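# Unpeg postcards onto the mat, box the clothespins

## Task

Remove every postcard from the hanging line and lay them down flat, one on top of another, on the mat; also place all of the clothespins inside the box.

## Robot and tools

Robot: two arms, left_arm and right_arm, each with a two-finger parallel gripper and a wrist camera. The left base sits near (-0.033, +0.272, 0) m and the right near (+0.027, -0.361, 0) m, each yawed about 1.8 degrees. A camera stand is fixed behind them. The fingers point along the gripper's +z axis and move apart along its y axis. The reported gripper point lies between the finger pads, roughly 1 cm short of the tips.

Frames: the scene frame has its origin at table-top height halfway between the nominal bases, +x reaching out over the table, +y toward left_arm, +z up. Arm names do not match image sides. Reported hand positions (metres), quaternions (wxyz) and velocities use the scene frame. Every offset you command is along the axes of that arm's own Hand target, not the scene axes.

Command row (used by execute_actions and move): 14 numbers, each in [-1, 1], always all 14 even if one arm stays still. Order: left dx, dy, dz, rx, ry, rz, opening, then the same seven for the right arm. The six pose numbers are an offset from that arm's Hand target as it stood when the action or move began; 1.0 equals 0.6 m of travel or 180 degrees of turn; rx, ry, rz form one rotation vector. Sending the same offset twice moves the arm twice. Six zeros re-request the current Hand target (not 'stay where the gripper is'). Opening is absolute, not an offset: +1 fully open (0.093 m), -1 closed. A 0 opening is a real command, so repeat the current opening to leave a gripper unchanged.

execute_actions: 'actions' is a list of actions; each action is a list of up to 15 rows, one per 1/30 s step, and an action lasts 0.5 s. Every row in an action counts from the same start pose, not from the row before; if fewer than 15 rows are given, the last one is held. An empty list returns state plus images from all cameras. 'cameras' picks views by name: cam_high, cam_low, cam_left_wrist, cam_right_wrist (each 896x504), ["all"], or [] for none.

move: 'target' is one 14-number row or a list of up to 15 rows; all rows are offsets from the same starting Hand targets. Paths are straight lines that all finish together, take at least 0.5 s and are cut off after 10 s in total. 'speed' in m/s, 0.002 to 2.9, default 0.25 (turning limited to twice that in rad/s), one value or one per target. 'blend' in metres rounds corners between listed targets; 0 stops at each. 'opening_speed' is the rate of change of opening per second on the -1..+1 scale, at least 0.2. 'grip_force' is newtons per pad, 10 to 50, one value or one per arm; it persists, and lower values close slowly. 'blocking': false returns after about 0.5 s while motion continues. Paths do not avoid obstacles or the other arm. The result adds a 'move:' line giving the ending (done, off_target, moving, held, fault) and limits that acted (paced = pose clipped, held = steps withheld). Done means within 10 mm and 2 degrees; neither done nor off_target tells you about contact.

wait: 'seconds' 0 to 10; arms hold their last command, a running move continues. stop: brakes a running move. zoom_image: 'camera' plus 'region' [x0, y0, x1, y1] in pixels from the top-left, at most 504 by 504, on the newest image of that camera. read_manual: licence text only. finished_scene: 'scene' 1 or 2; it is final and the next scene starts.

Results: Hand target (your last commanded pose after clipping; next offsets count from it), end_effector_position and quat, Tool commands, grip_measured (+1 open, -1 closed), Joint positions (last entry = finger opening in m), joint torques (first three wrap at about ±28 N m), joint velocities (may be omitted when only noise), motor temperatures and MOTOR HOT or OVER-TEMPERATURE lines.

Gripping: pads meet at about -0.94; add about 0.0208 per mm of object width. Readings may sit up to 0.02 too open. To hold a rigid part firmly, command about 0.24 below the width's reading and keep sending it; to release, command well above it. A reading below -0.94 does not prove a thin object is held.

Practical notes: grippers often settle short or tilted, especially at long reach; check position and orientation after each motion and correct with a further offset. Orientation requests are clipped to within 40 degrees of the measured one per step. Avoid paths near an arm's own base; go around. Keep the two grippers, housings and wrist cameras well apart, since nothing prevents them colliding. Move slowly near contact, set objects down instead of dropping them, never let anything leave the table, avoid hard presses or hitting fixed items, and don't strain the camera cables. Holding loads or stretching out heats motors; at 90 °C an arm folds away and is lost for the scene. Loose objects may get nudged occasionally. The result must hold once the robot lets go.

Each tool is called after "Request:" as name(argument=value, ...), one argument or row to a line, values as JSON.

## Session

Request:
execute_actions(
  actions=[],
)

Scene clock: 0.00 s.
left_arm: end_effector_position=(+0.3511, +0.2557, +0.1200) grip_measured=+1.000 end_effector_quat_wxyz=(+0.642, +0.041, +0.765, -0.018) | right_arm: end_effector_position=(+0.3902, -0.3887, +0.1062) grip_measured=+1.000 end_effector_quat_wxyz=(+0.640, +0.113, +0.757, -0.057)
Joint positions: left_arm=[-0.045 1.55 0.289 1.085 0.067 0.037 0.093] | right_arm=[0.023 1.582 0.206 1.195 0.289 0.112 0.093]
Joint velocities: within noise
Joint torques (N m): no reading
Motor temperatures (°C): left_arm=[35 42 40 42 32 32 32] | right_arm=[33 42 38 42 31 30 31]
Heat: left arm: 42 °C; right arm: 42 °C.
Hand target: left_arm +0.3525, +0.2558, +0.1231; +0.645, +0.041, +0.763, -0.018 | right_arm +0.3919, -0.3885, +0.1103; +0.645, +0.114, +0.753, -0.055
Tool commands: left_gripper/opening=+1.0 right_gripper/opening=+1.0

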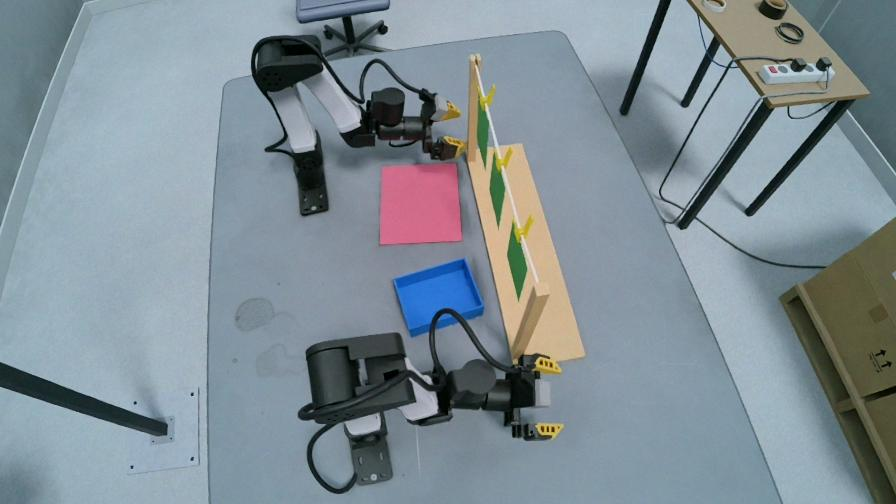

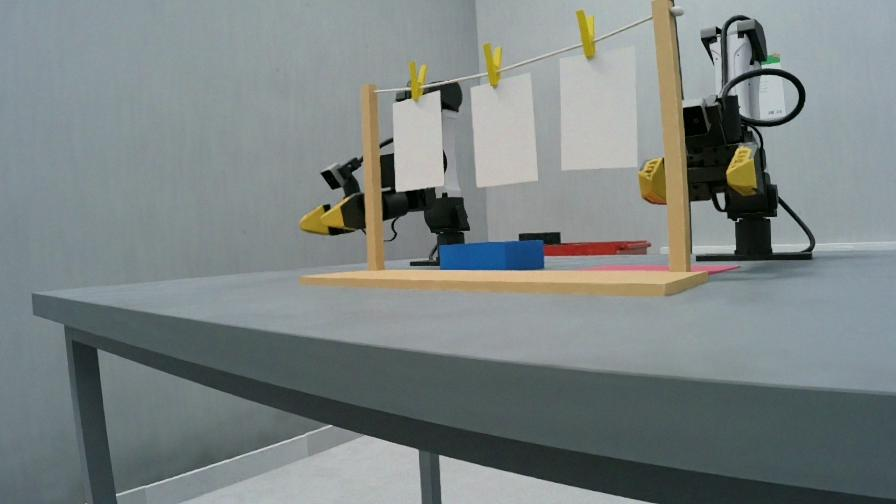

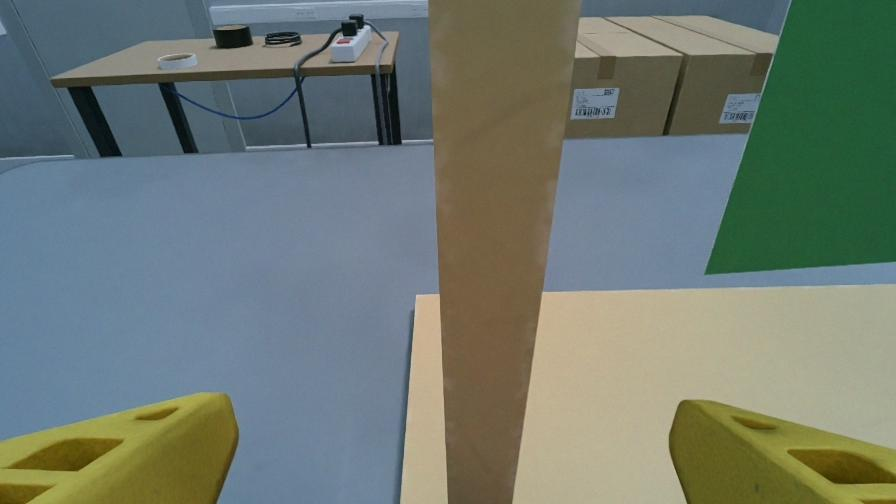

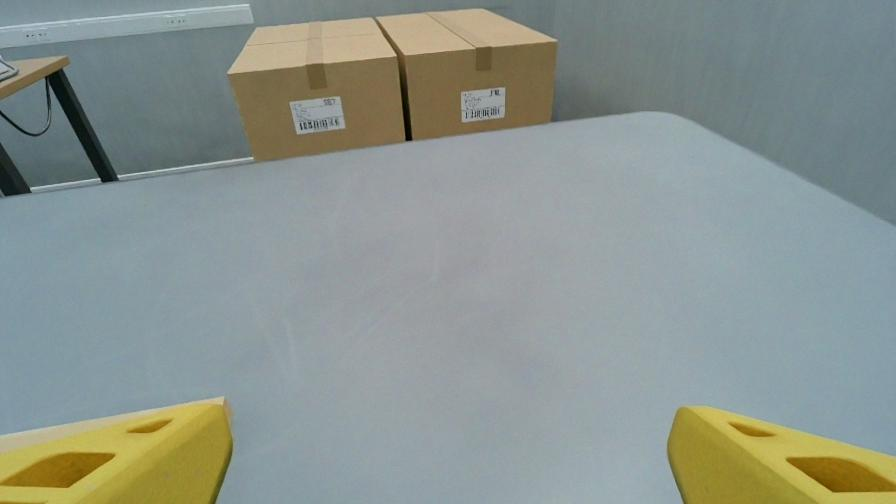

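Request:
zoom_image(
  camera="cam_high",
  region=[370, 40, 610, 370],
)

Request:
zoom_image(
  camera="cam_low",
  region=[300, 0, 720, 300],
)

Scaled by 1.527.

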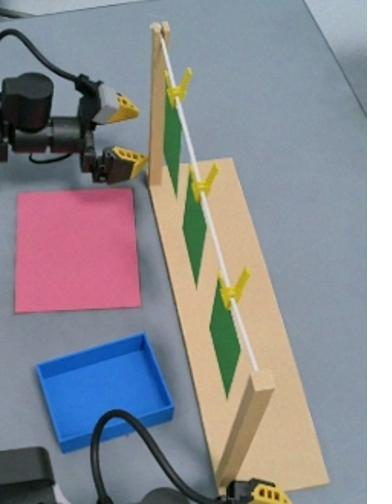

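Scaled by 1.200.

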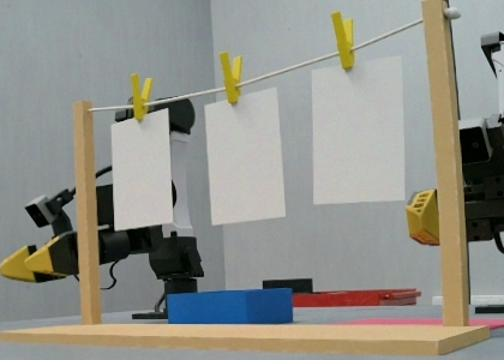

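Request:
zoom_image(
  camera="cam_low",
  region=[540, 0, 700, 90],
)

Request:
zoom_image(
  camera="cam_high",
  region=[460, 40, 560, 140],
)

Request:
zoom_image(
  camera="cam_high",
  region=[480, 190, 560, 310],
)

Scaled by 3.150.

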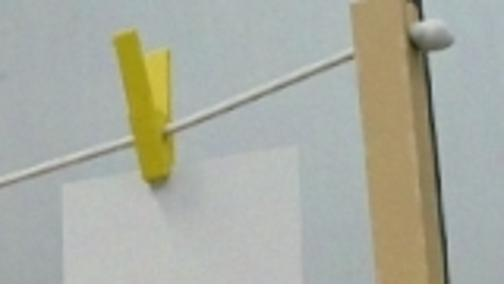

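Scaled by 5.040.

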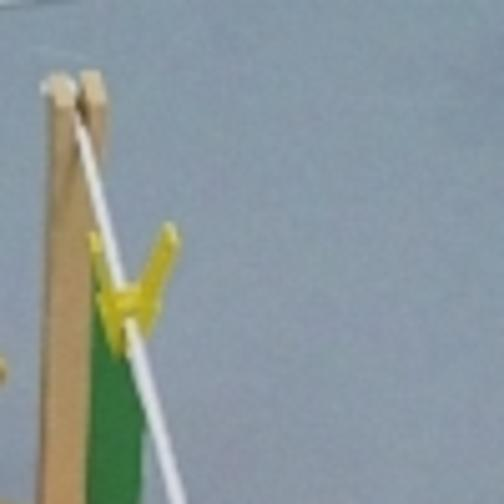

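Scaled by 4.200.

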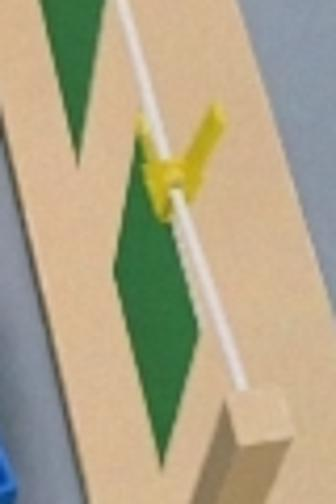

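Request:
move(
  target=[
    [0,0,-0.167,0,0,0,1,0,0,-0.25,0,0,0,1],
    [-0.28,0,-0.167,0,-0.11,0,1,-0.33,0,-0.25,-0.25,0,0,1],
  ],
  blend=0.03,
  speed=0.2,
  cameras=["all"],
)

Scene clock: 41.50 s.
left_arm: end_effector_position=(+0.2809, +0.2567, +0.2898) grip_measured=+1.000 end_effector_quat_wxyz=(+0.754, +0.044, +0.655, -0.023) | right_arm: end_effector_position=(+0.2771, -0.3759, +0.3181) grip_measured=+1.000 end_effector_quat_wxyz=(+0.633, -0.121, +0.725, +0.245)
Joint positions: left_arm=[-0.026 0.741 0.36 0.52 0.102 0.022 0.093] | right_arm=[-0.795 0.76 0.748 -0.273 -1.285 -0.072 0.093]
Joint torques (N m): left_arm=[0.1 -0.1 11.15 2.55 -0.07 -0.17] | right_arm=[-0.39 0.13 8.24 2.15 -0.5 -0.21]
Motor temperatures (°C): left_arm=[34 44 43 52 31 32 32] | right_arm=[33 42 39 46 31 29 30]
Heat: left arm: 52 °C; right arm: 46 °C.
Hand target: left_arm +0.2817, +0.2571, +0.3056; +0.767, +0.037, +0.641, -0.024 | right_arm +0.2759, -0.3738, +0.3295; +0.640, -0.141, +0.717, +0.237
Off the commanded pose: left_arm 0.016 m, 2 deg | right_arm 0.012 m, 3 deg.
move: off_target (left_arm, right_arm)

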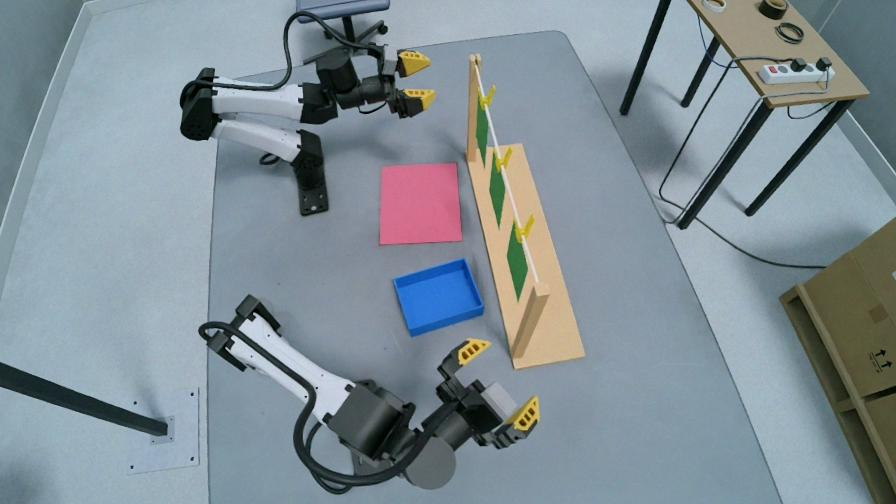

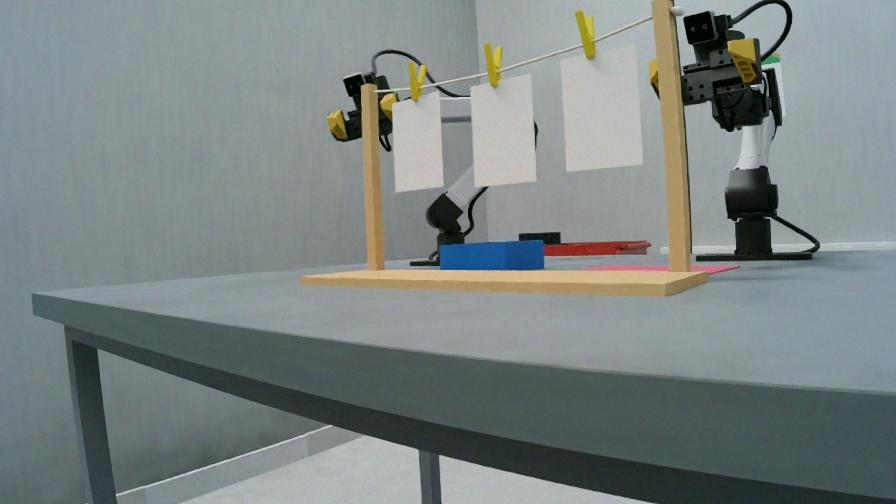

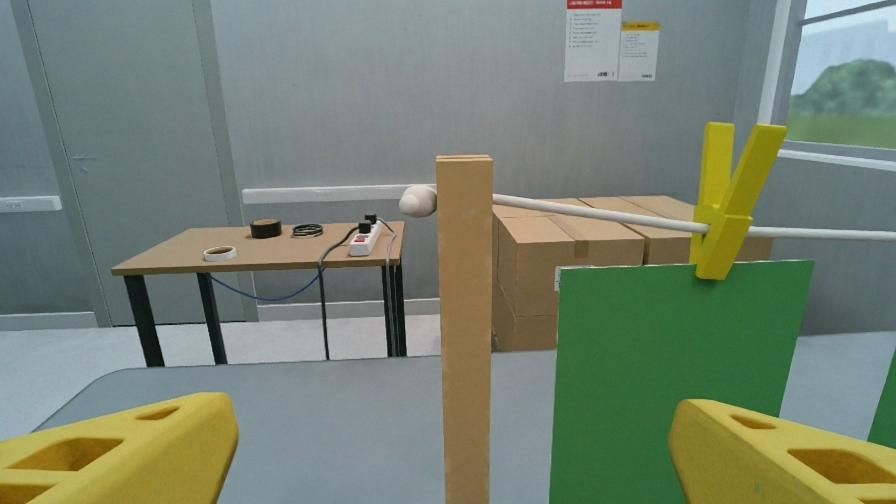

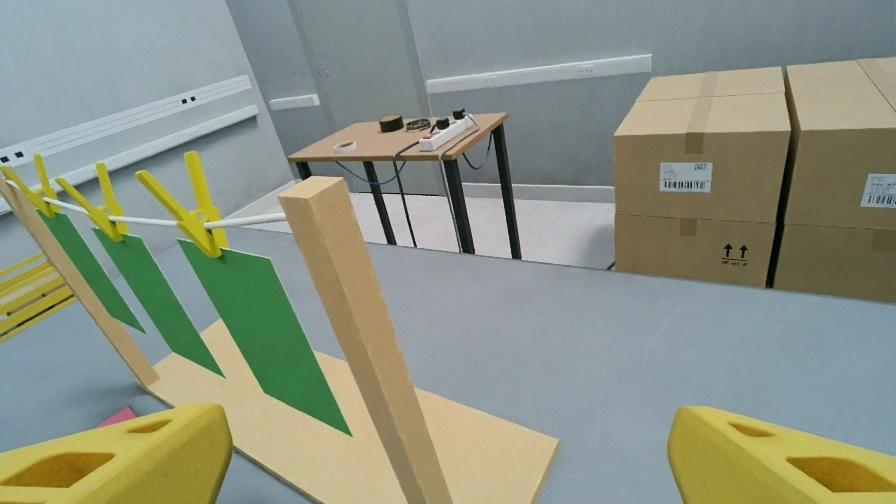

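Request:
move(
  target=[
    [-0.12,0,0,0,0,0,1,0.1,0.2,0.12,0,0,0,1],
    [-0.104,-0.0577,0.1518,0.3936,0.1218,0.0523,1,0.3148,0.4883,0.3693,-0.1113,-0.0959,-0.0401,1],
  ],
  blend=0.04,
  speed=0.2,
  cameras=["all"],
)

Scene clock: 86.40 s.
left_arm: end_effector_position=(+0.3559, +0.2149, +0.3812) grip_measured=+1.000 end_effector_quat_wxyz=(+0.508, +0.485, +0.642, -0.307) | right_arm: end_effector_position=(+0.2926, +0.0017, +0.1352) grip_measured=+1.000 end_effector_quat_wxyz=(+0.652, -0.294, +0.638, +0.285)
Joint positions: left_arm=[0.242 1.904 2.241 -1.573 1.254 1.323 0.093] | right_arm=[0.962 1.905 0.509 1.409 0.152 -0.021 0.093]
Joint torques (N m): left_arm=[-0.03 -7.02 8.39 0.92 0.71 0.2] | right_arm=[0.24 -5.67 5.09 4.58 -0.37 0]
Motor temperatures (°C): left_arm=[34 41 49 52 31 31 32] | right_arm=[33 41 42 47 31 29 30]
Heat: left arm: 52 °C; right arm: 47 °C.
Hand target: left_arm +0.3569, +0.2140, +0.3821; +0.476, +0.524, +0.629, -0.323 | right_arm +0.2895, +0.0090, +0.1749; +0.719, -0.258, +0.551, +0.336
Off the commanded pose: left_arm 0.002 m, 6 deg | right_arm 0.040 m, 14 deg.
joint sent to its limit (left arm) — joint 4 (wrist pitch), lower limit. The joint targets are off in orientation, not in position.
joint sent to its limit (right arm) — joint 4 (wrist pitch), upper limit. The joint targets are off in orientation, not in position.
move: off_target (left_arm, right_arm)

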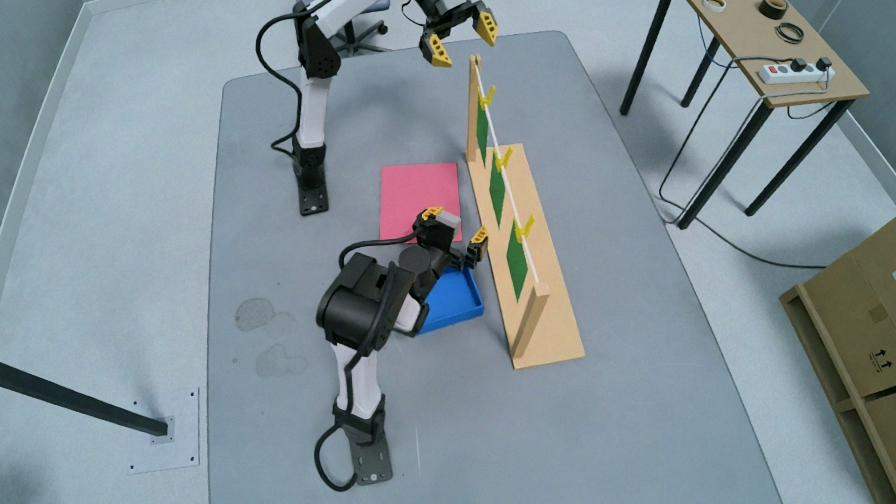

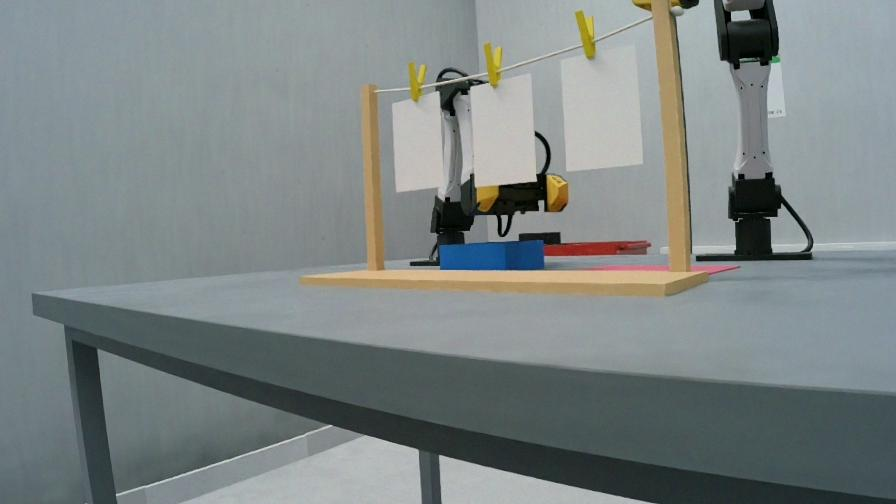

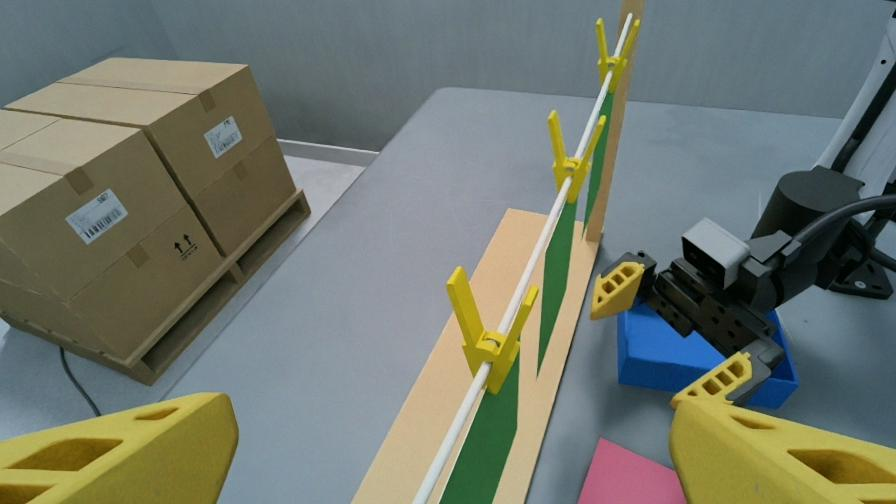

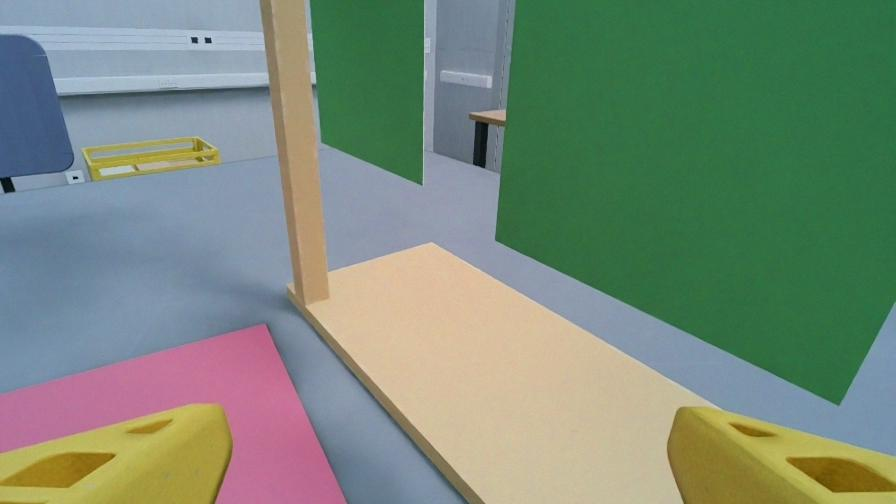

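Request:
move(
  target=[0,0,0,0,0,0,1,0.0757,0.0263,0.1157,0.027,0,-0.0072,-0.44],
  speed=0.12,
  cameras=["all"],
)

Scene clock: 123.90 s.
left_arm: end_effector_position=(+0.3559, +0.2149, +0.3810) grip_measured=+1.000 end_effector_quat_wxyz=(+0.508, +0.485, +0.642, -0.307) | right_arm: end_effector_position=(+0.3292, +0.0773, +0.1114) grip_measured=-0.439 end_effector_quat_wxyz=(+0.677, -0.277, +0.627, +0.267)
Joint positions: left_arm=[0.242 1.904 2.241 -1.574 1.253 1.323 0.093] | right_arm=[1.014 2.229 0.881 1.41 0.257 -0.056 0.024]
Joint torques (N m): left_arm=[0.06 -7.02 8.43 0.87 0.61 0.22] | right_arm=[0.24 -8.03 5.31 4.52 -0.06 0.01]
Motor temperatures (°C): left_arm=[34 44 51 46 31 31 31] | right_arm=[33 44 41 64 31 29 30]
Heat: left arm: 51 °C; right arm: 64 °C.
Hand target: left_arm +0.3570, +0.2140, +0.3821; +0.476, +0.524, +0.629, -0.323 | right_arm +0.3280, +0.0795, +0.1491; +0.733, -0.233, +0.562, +0.304
Off the commanded pose: left_arm 0.002 m, 6 deg | right_arm 0.038 m, 12 deg.
joint sent to its limit (left arm) — joint 4 (wrist pitch), lower limit. The joint targets are off in orientation, not in position.
joint sent to its limit (right arm) — joint 4 (wrist pitch), upper limit. The joint targets are off in orientation, not in position.
move: off_target (left_arm, right_arm)

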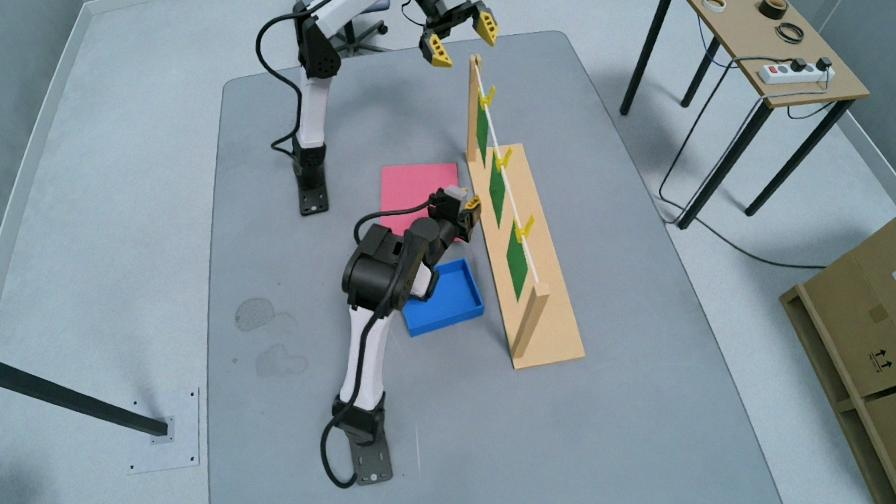

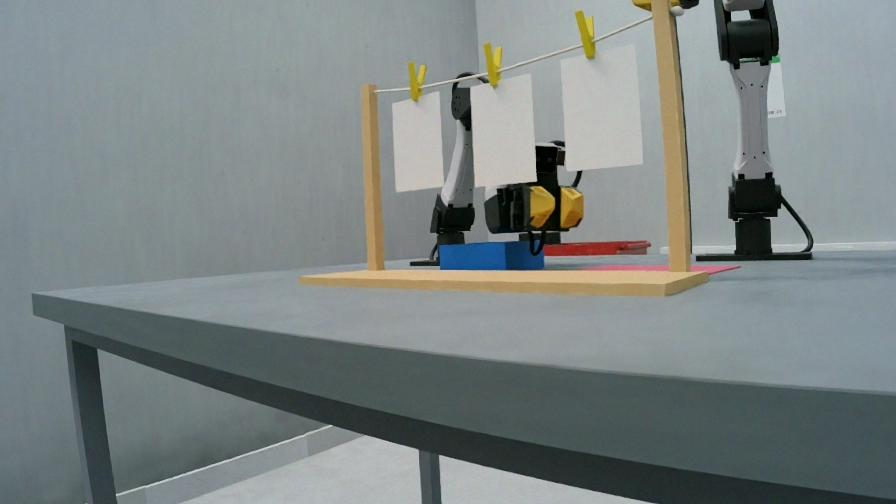

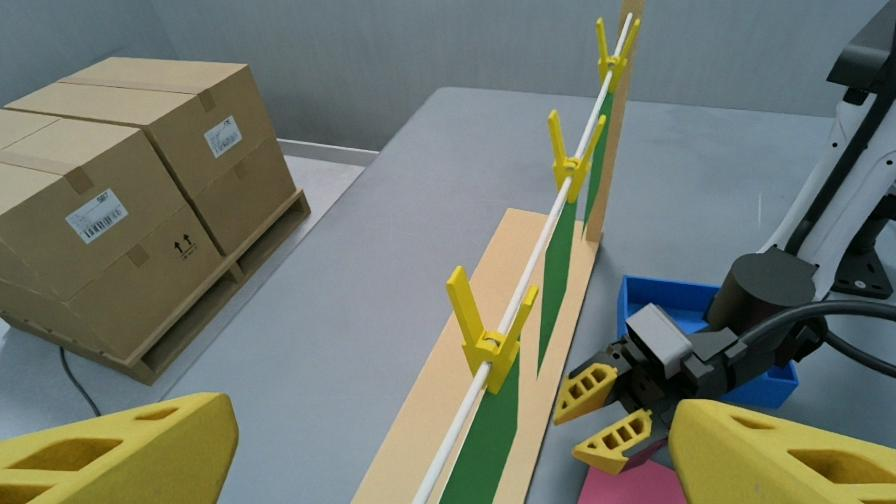

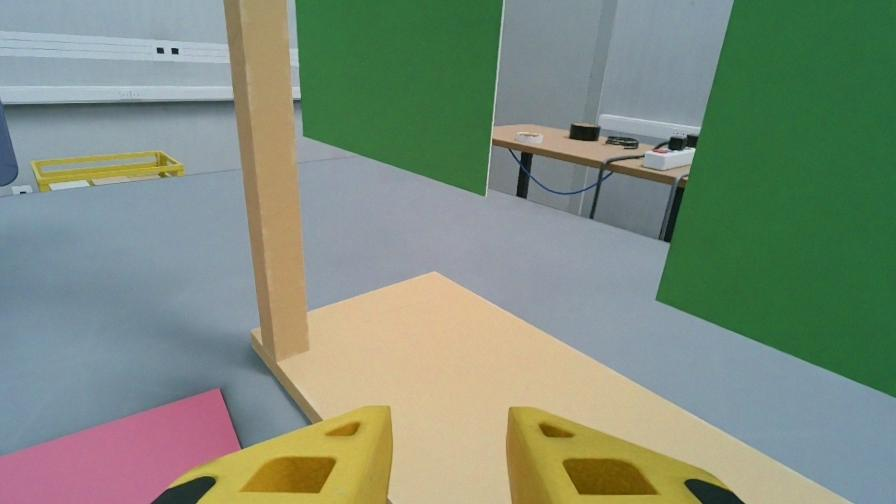

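Request:
move(
  target=[0,0,0,0,0,0,1,-0.04,-0.0055,0.0045,0.0164,0.0556,-0.0029,-0.524],
  speed=0.12,
  cameras=["cam_right_wrist", "cam_left_wrist"],
)

Scene clock: 163.73 s.
left_arm: end_effector_position=(+0.3559, +0.2149, +0.3810) grip_measured=+1.000 end_effector_quat_wxyz=(+0.508, +0.485, +0.642, -0.307) | right_arm: end_effector_position=(+0.3295, +0.0729, +0.1566) grip_measured=-0.523 end_effector_quat_wxyz=(+0.681, -0.255, +0.638, +0.252)
Joint positions: left_arm=[0.242 1.904 2.241 -1.574 1.253 1.323 0.093] | right_arm=[1.032 2.061 0.881 1.238 0.331 -0.046 0.02]
Joint torques (N m): left_arm=[-0.18 -6.97 8.24 0.82 0.72 0.16] | right_arm=[0.29 -10.33 5.15 2.71 -0.04 0.19]
Motor temperatures (°C): left_arm=[34 45 51 43 31 31 31] | right_arm=[33 49 40 70 31 29 30]
Heat: left arm: 51 °C; right arm: 70 °C.
Hand target: left_arm +0.3570, +0.2140, +0.3821; +0.476, +0.524, +0.629, -0.323 | right_arm +0.3278, +0.0746, +0.1730; +0.688, -0.242, +0.631, +0.264
Off the commanded pose: left_arm 0.002 m, 6 deg | right_arm 0.017 m, 2 deg.
joint sent to its limit (left arm) — joint 4 (wrist pitch), lower limit. The joint targets are off in orientation, not in position.
move: off_target (left_arm, right_arm)
Images, in order (width x height): cam_left_wrist 896x504, cam_right_wrist 896x504.

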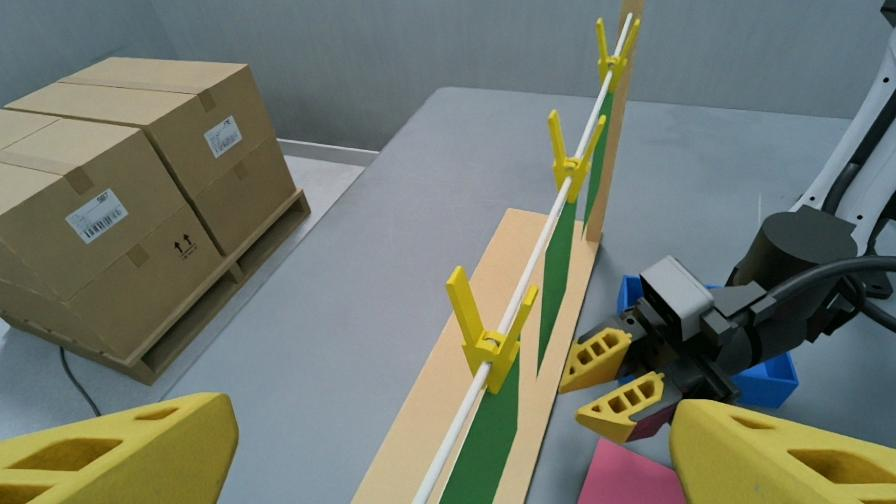

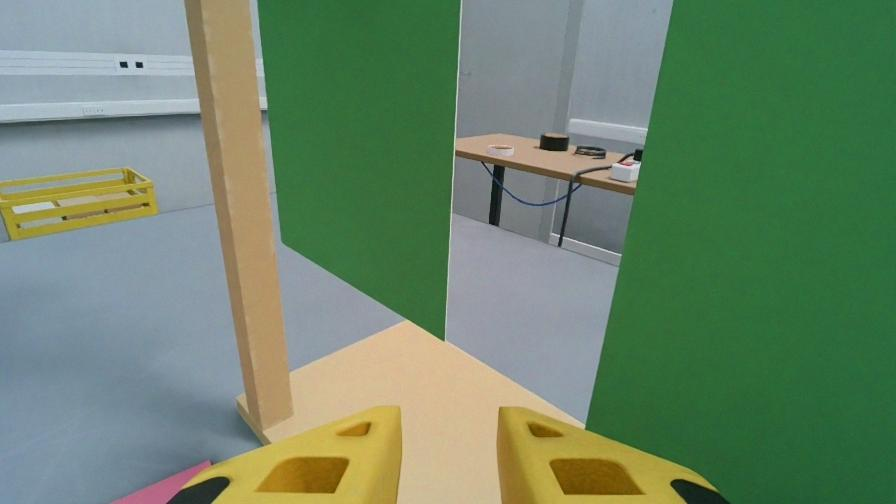

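Request:
move(
  target=[0,0,0,0,0,0,1,0,0.01,0.058,0,0,0,-0.524],
  speed=0.08,
  cameras=["cam_right_wrist", "cam_left_wrist"],
)

Scene clock: 185.87 s.
left_arm: end_effector_position=(+0.3559, +0.2149, +0.3810) grip_measured=+1.000 end_effector_quat_wxyz=(+0.508, +0.485, +0.642, -0.307) | right_arm: end_effector_position=(+0.3441, +0.0995, +0.1708) grip_measured=-0.523 end_effector_quat_wxyz=(+0.686, -0.250, +0.633, +0.257)
Joint positions: left_arm=[0.242 1.904 2.241 -1.574 1.253 1.323 0.093] | right_arm=[1.032 2.108 1.03 1.156 0.331 -0.044 0.02]
Joint torques (N m): left_arm=[-0.18 -7.06 8.79 0.89 0.64 0.25] | right_arm=[-1.11 -8.38 6.76 2.68 -0.21 0.18]
Motor temperatures (°C): left_arm=[33 45 51 42 31 30 31] | right_arm=[33 52 40 60 31 29 30]
Heat: left arm: 51 °C; right arm: 60 °C.
Hand target: left_arm +0.3570, +0.2140, +0.3821; +0.476, +0.524, +0.629, -0.323 | right_arm +0.3495, +0.1023, +0.1761; +0.688, -0.242, +0.630, +0.265
Off the commanded pose: left_arm 0.002 m, 6 deg | right_arm 0.008 m, 1 deg.
joint sent to its limit (left arm) — joint 4 (wrist pitch), lower limit. The joint targets are off in orientation, not in position.
move: off_target (left_arm)
Images, in order (width x height): cam_left_wrist 896x504, cam_right_wrist 896x504.

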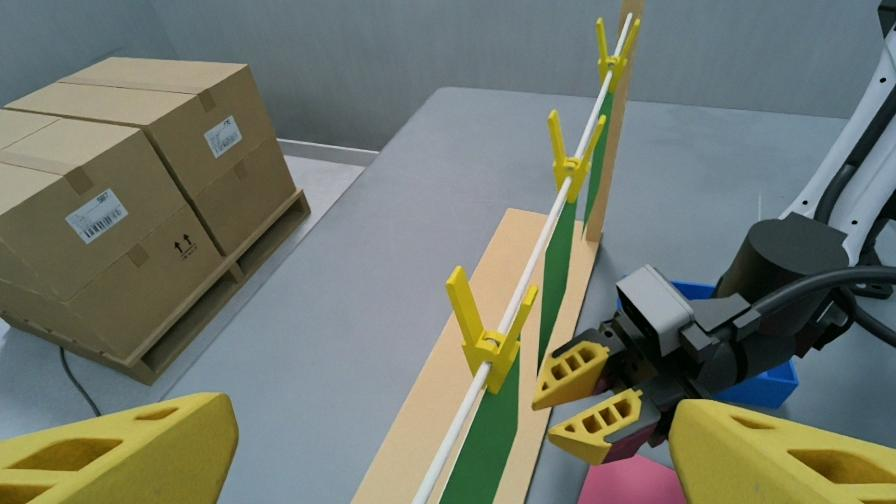

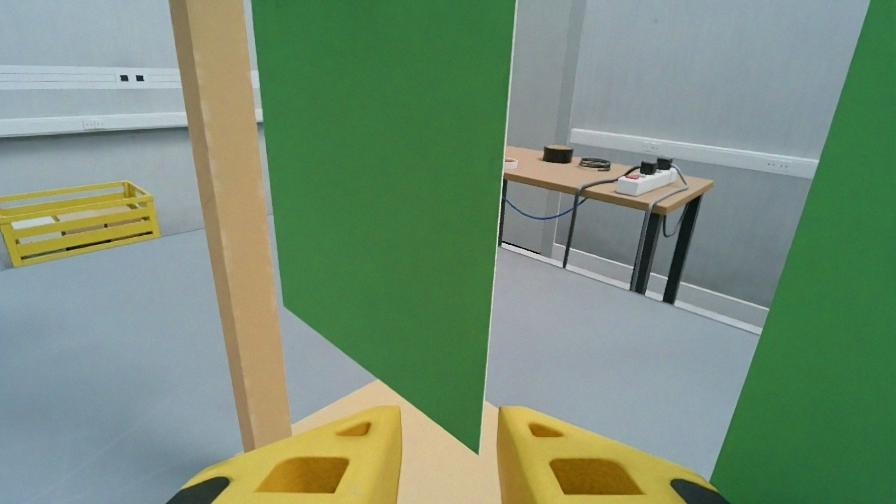

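Request:
move(
  target=[
    [0,0,0,0,0,0,1,0,-0.007,0.005,0,0,0,-0.524],
    [0,0,0,0,0,0,1,0,-0.007,0.048,0,0,0,-0.524],
  ],
  speed=0.06,
  cameras=["cam_right_wrist", "cam_left_wrist"],
)

Scene clock: 210.07 s.
left_arm: end_effector_position=(+0.3559, +0.2149, +0.3810) grip_measured=+1.000 end_effector_quat_wxyz=(+0.508, +0.485, +0.642, -0.307) | right_arm: end_effector_position=(+0.3709, +0.1130, +0.1735) grip_measured=-0.523 end_effector_quat_wxyz=(+0.688, -0.244, +0.636, +0.251)
Joint positions: left_arm=[0.242 1.904 2.241 -1.574 1.253 1.323 0.093] | right_arm=[0.999 2.171 1.159 1.088 0.316 -0.04 0.02]
Joint torques (N m): left_arm=[-0.28 -6.89 8.17 0.9 0.61 0.22] | right_arm=[-0.84 -8.92 7.06 2.7 -0.39 0.17]
Motor temperatures (°C): left_arm=[33 45 51 42 30 30 31] | right_arm=[33 48 40 55 31 29 30]
Heat: left arm: 51 °C; right arm: 55 °C.
Hand target: left_arm +0.3570, +0.2140, +0.3821; +0.476, +0.524, +0.629, -0.323 | right_arm +0.3736, +0.1185, +0.1785; +0.688, -0.242, +0.631, +0.265
Off the commanded pose: left_arm 0.002 m, 6 deg | right_arm 0.008 m, 2 deg.
joint sent to its limit (left arm) — joint 4 (wrist pitch), lower limit. The joint targets are off in orientation, not in position.
move: off_target (left_arm)
Images, in order (width x height): cam_left_wrist 896x504, cam_right_wrist 896x504.

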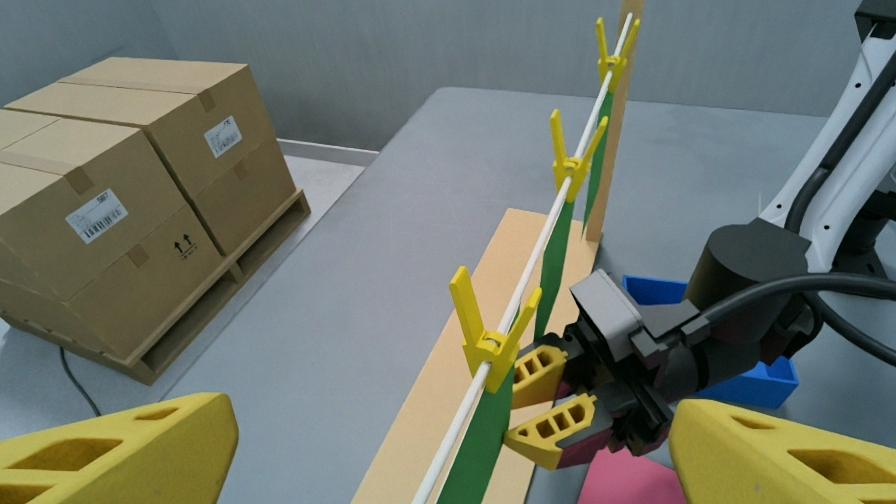

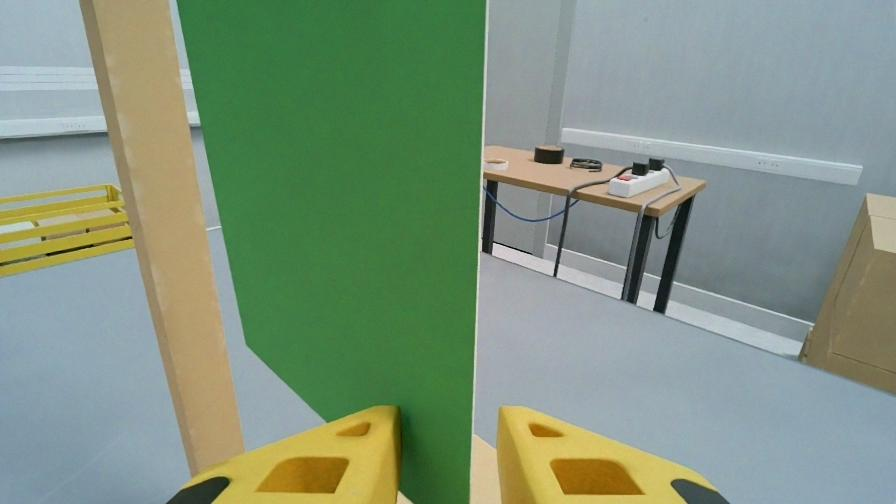

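Request:
move(
  target=[0,0,0,0,0,0,1,0,0,0,0,0,0,-0.74],
  grip_force=[50, 10],
  speed=0.05,
  cameras=["cam_right_wrist", "cam_left_wrist"],
)

Scene clock: 222.90 s.
left_arm: end_effector_position=(+0.3559, +0.2149, +0.3810) grip_measured=+1.000 end_effector_quat_wxyz=(+0.508, +0.485, +0.642, -0.307) | right_arm: end_effector_position=(+0.3709, +0.1131, +0.1733) grip_measured=-0.738 end_effector_quat_wxyz=(+0.688, -0.244, +0.636, +0.251)
Joint positions: left_arm=[0.242 1.904 2.241 -1.574 1.253 1.323 0.093] | right_arm=[0.999 2.171 1.159 1.087 0.316 -0.04 0.01]
Joint torques (N m): left_arm=[-0.14 -6.8 8.44 0.84 0.7 0.19] | right_arm=[-0.84 -8.92 7.06 2.7 -0.38 0.17]
Heat: left arm: 52 °C; right arm: 54 °C.
Hand target: left_arm +0.3570, +0.2140, +0.3821; +0.476, +0.524, +0.629, -0.323 | right_arm +0.3736, +0.1185, +0.1784; +0.688, -0.242, +0.631, +0.265
Off the commanded pose: left_arm 0.002 m, 6 deg | right_arm 0.008 m, 2 deg.
joint sent to its limit (left arm) — joint 4 (wrist pitch), lower limit. The joint targets are off in orientation, not in position.
grip_force (N): 50, 10
move: off_target (left_arm)
Images, in order (width x height): cam_left_wrist 896x504, cam_right_wrist 896x504.

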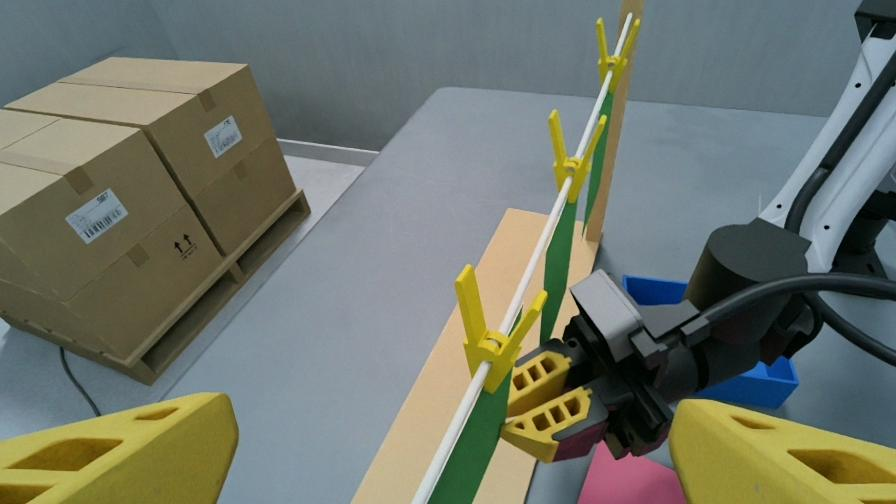

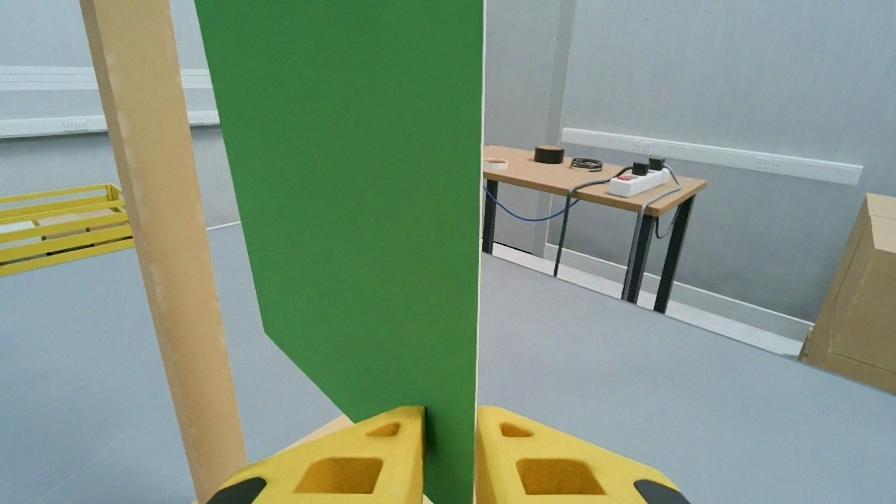

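Request:
move(
  target=[0,0,0,0,0,0,1,0,0,0,0,0,0,-0.79],
  speed=0.05,
  cameras=["cam_right_wrist", "cam_left_wrist"],
)

Scene clock: 230.20 s.
left_arm: end_effector_position=(+0.3559, +0.2149, +0.3810) grip_measured=+1.000 end_effector_quat_wxyz=(+0.508, +0.485, +0.642, -0.307) | right_arm: end_effector_position=(+0.3709, +0.1131, +0.1733) grip_measured=-0.788 end_effector_quat_wxyz=(+0.688, -0.244, +0.636, +0.251)
Joint positions: left_arm=[0.242 1.904 2.241 -1.574 1.253 1.323 0.093] | right_arm=[0.999 2.171 1.159 1.087 0.316 -0.04 0.007]
Joint torques (N m): left_arm=[-0.18 -6.91 8.32 0.89 0.66 0.18] | right_arm=[-0.84 -8.92 7.06 2.7 -0.37 0.18]
Heat: left arm: 52 °C; right arm: 53 °C.
Hand target: left_arm +0.3570, +0.2140, +0.3821; +0.476, +0.524, +0.629, -0.323 | right_arm +0.3736, +0.1185, +0.1784; +0.688, -0.242, +0.631, +0.265
Off the commanded pose: left_arm 0.002 m, 6 deg | right_arm 0.008 m, 2 deg.
joint sent to its limit (left arm) — joint 4 (wrist pitch), lower limit. The joint targets are off in orientation, not in position.
grip_force (N): 50, 10
move: off_target (left_arm)
Images, in order (width x height): cam_left_wrist 896x504, cam_right_wrist 896x504.

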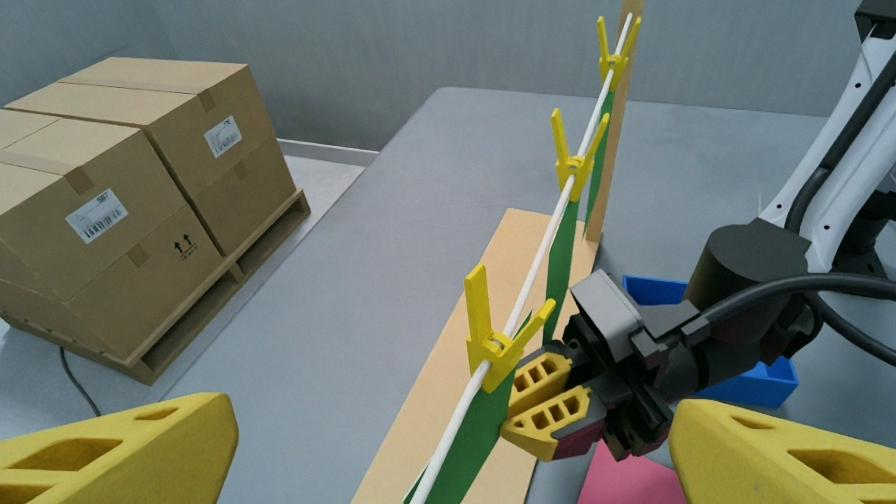

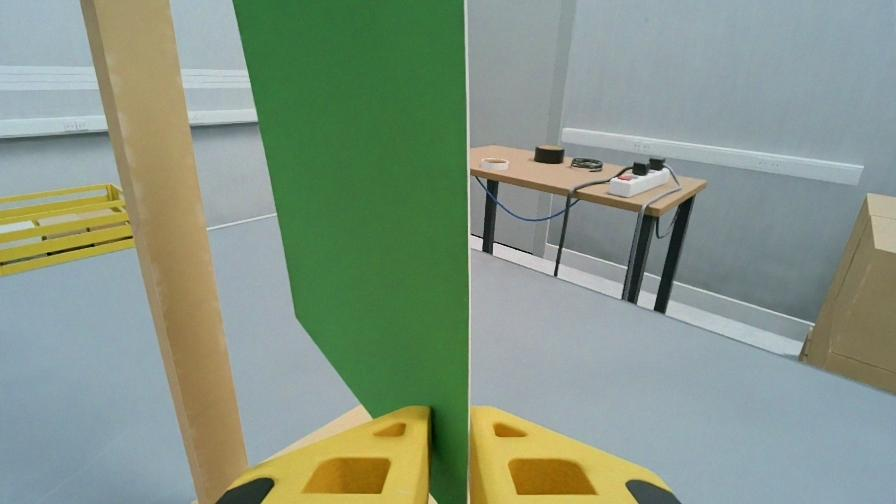

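Request:
move(
  target=[0.0305,-0.012,0.0603,0.0293,-0.0024,-0.0005,1,0,0,0,0,0,0,-0.75],
  speed=0.1,
  cameras=["cam_right_wrist", "cam_left_wrist"],
)

Scene clock: 273.57 s.
left_arm: end_effector_position=(+0.3580, +0.1863, +0.3591) grip_measured=+1.000 end_effector_quat_wxyz=(+0.487, +0.516, +0.621, -0.331) | right_arm: end_effector_position=(+0.3708, +0.1132, +0.1733) grip_measured=-0.751 end_effector_quat_wxyz=(+0.688, -0.244, +0.636, +0.251)
Joint positions: left_arm=[0.163 1.934 2.197 -1.575 1.249 1.394 0.093] | right_arm=[0.999 2.171 1.159 1.087 0.315 -0.04 0.009]
Joint torques (N m): left_arm=[0.29 -7.15 5.71 0.79 0.74 0.3] | right_arm=[-0.84 -8.94 7.06 2.7 -0.37 0.18]
Heat: left arm: 52 °C; right arm: 52 °C.
Hand target: left_arm +0.3595, +0.1861, +0.3520; +0.453, +0.543, +0.612, -0.354 | right_arm +0.3735, +0.1185, +0.1785; +0.688, -0.242, +0.631, +0.265
Off the commanded pose: left_arm 0.007 m, 6 deg | right_arm 0.008 m, 2 deg.
joint sent to its limit (left arm) — joint 4 (wrist pitch), lower limit. The joint targets are off in orientation, not in position.
grip_force (N): 50, 10
move: off_target (left_arm)
Images, in order (width x height): cam_left_wrist 896x504, cam_right_wrist 896x504.

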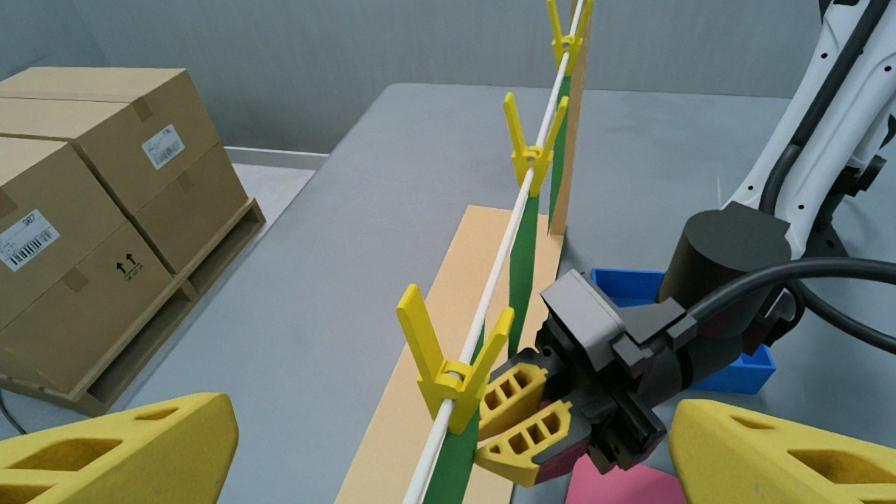

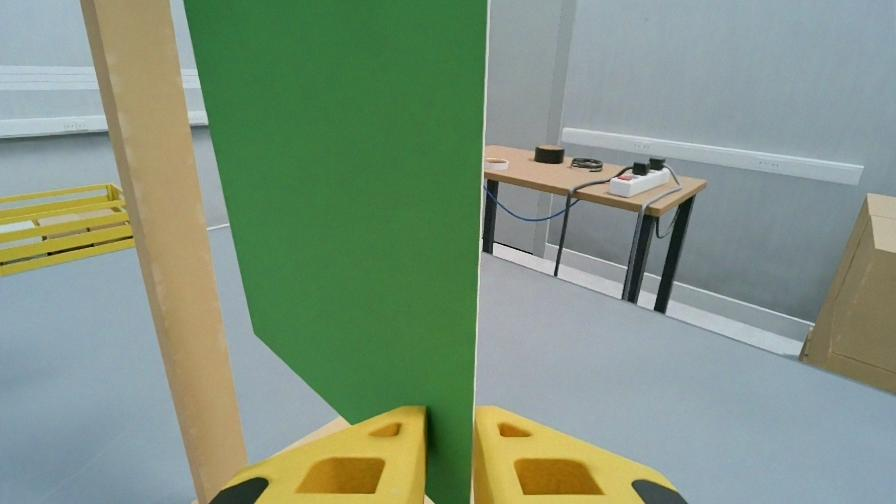

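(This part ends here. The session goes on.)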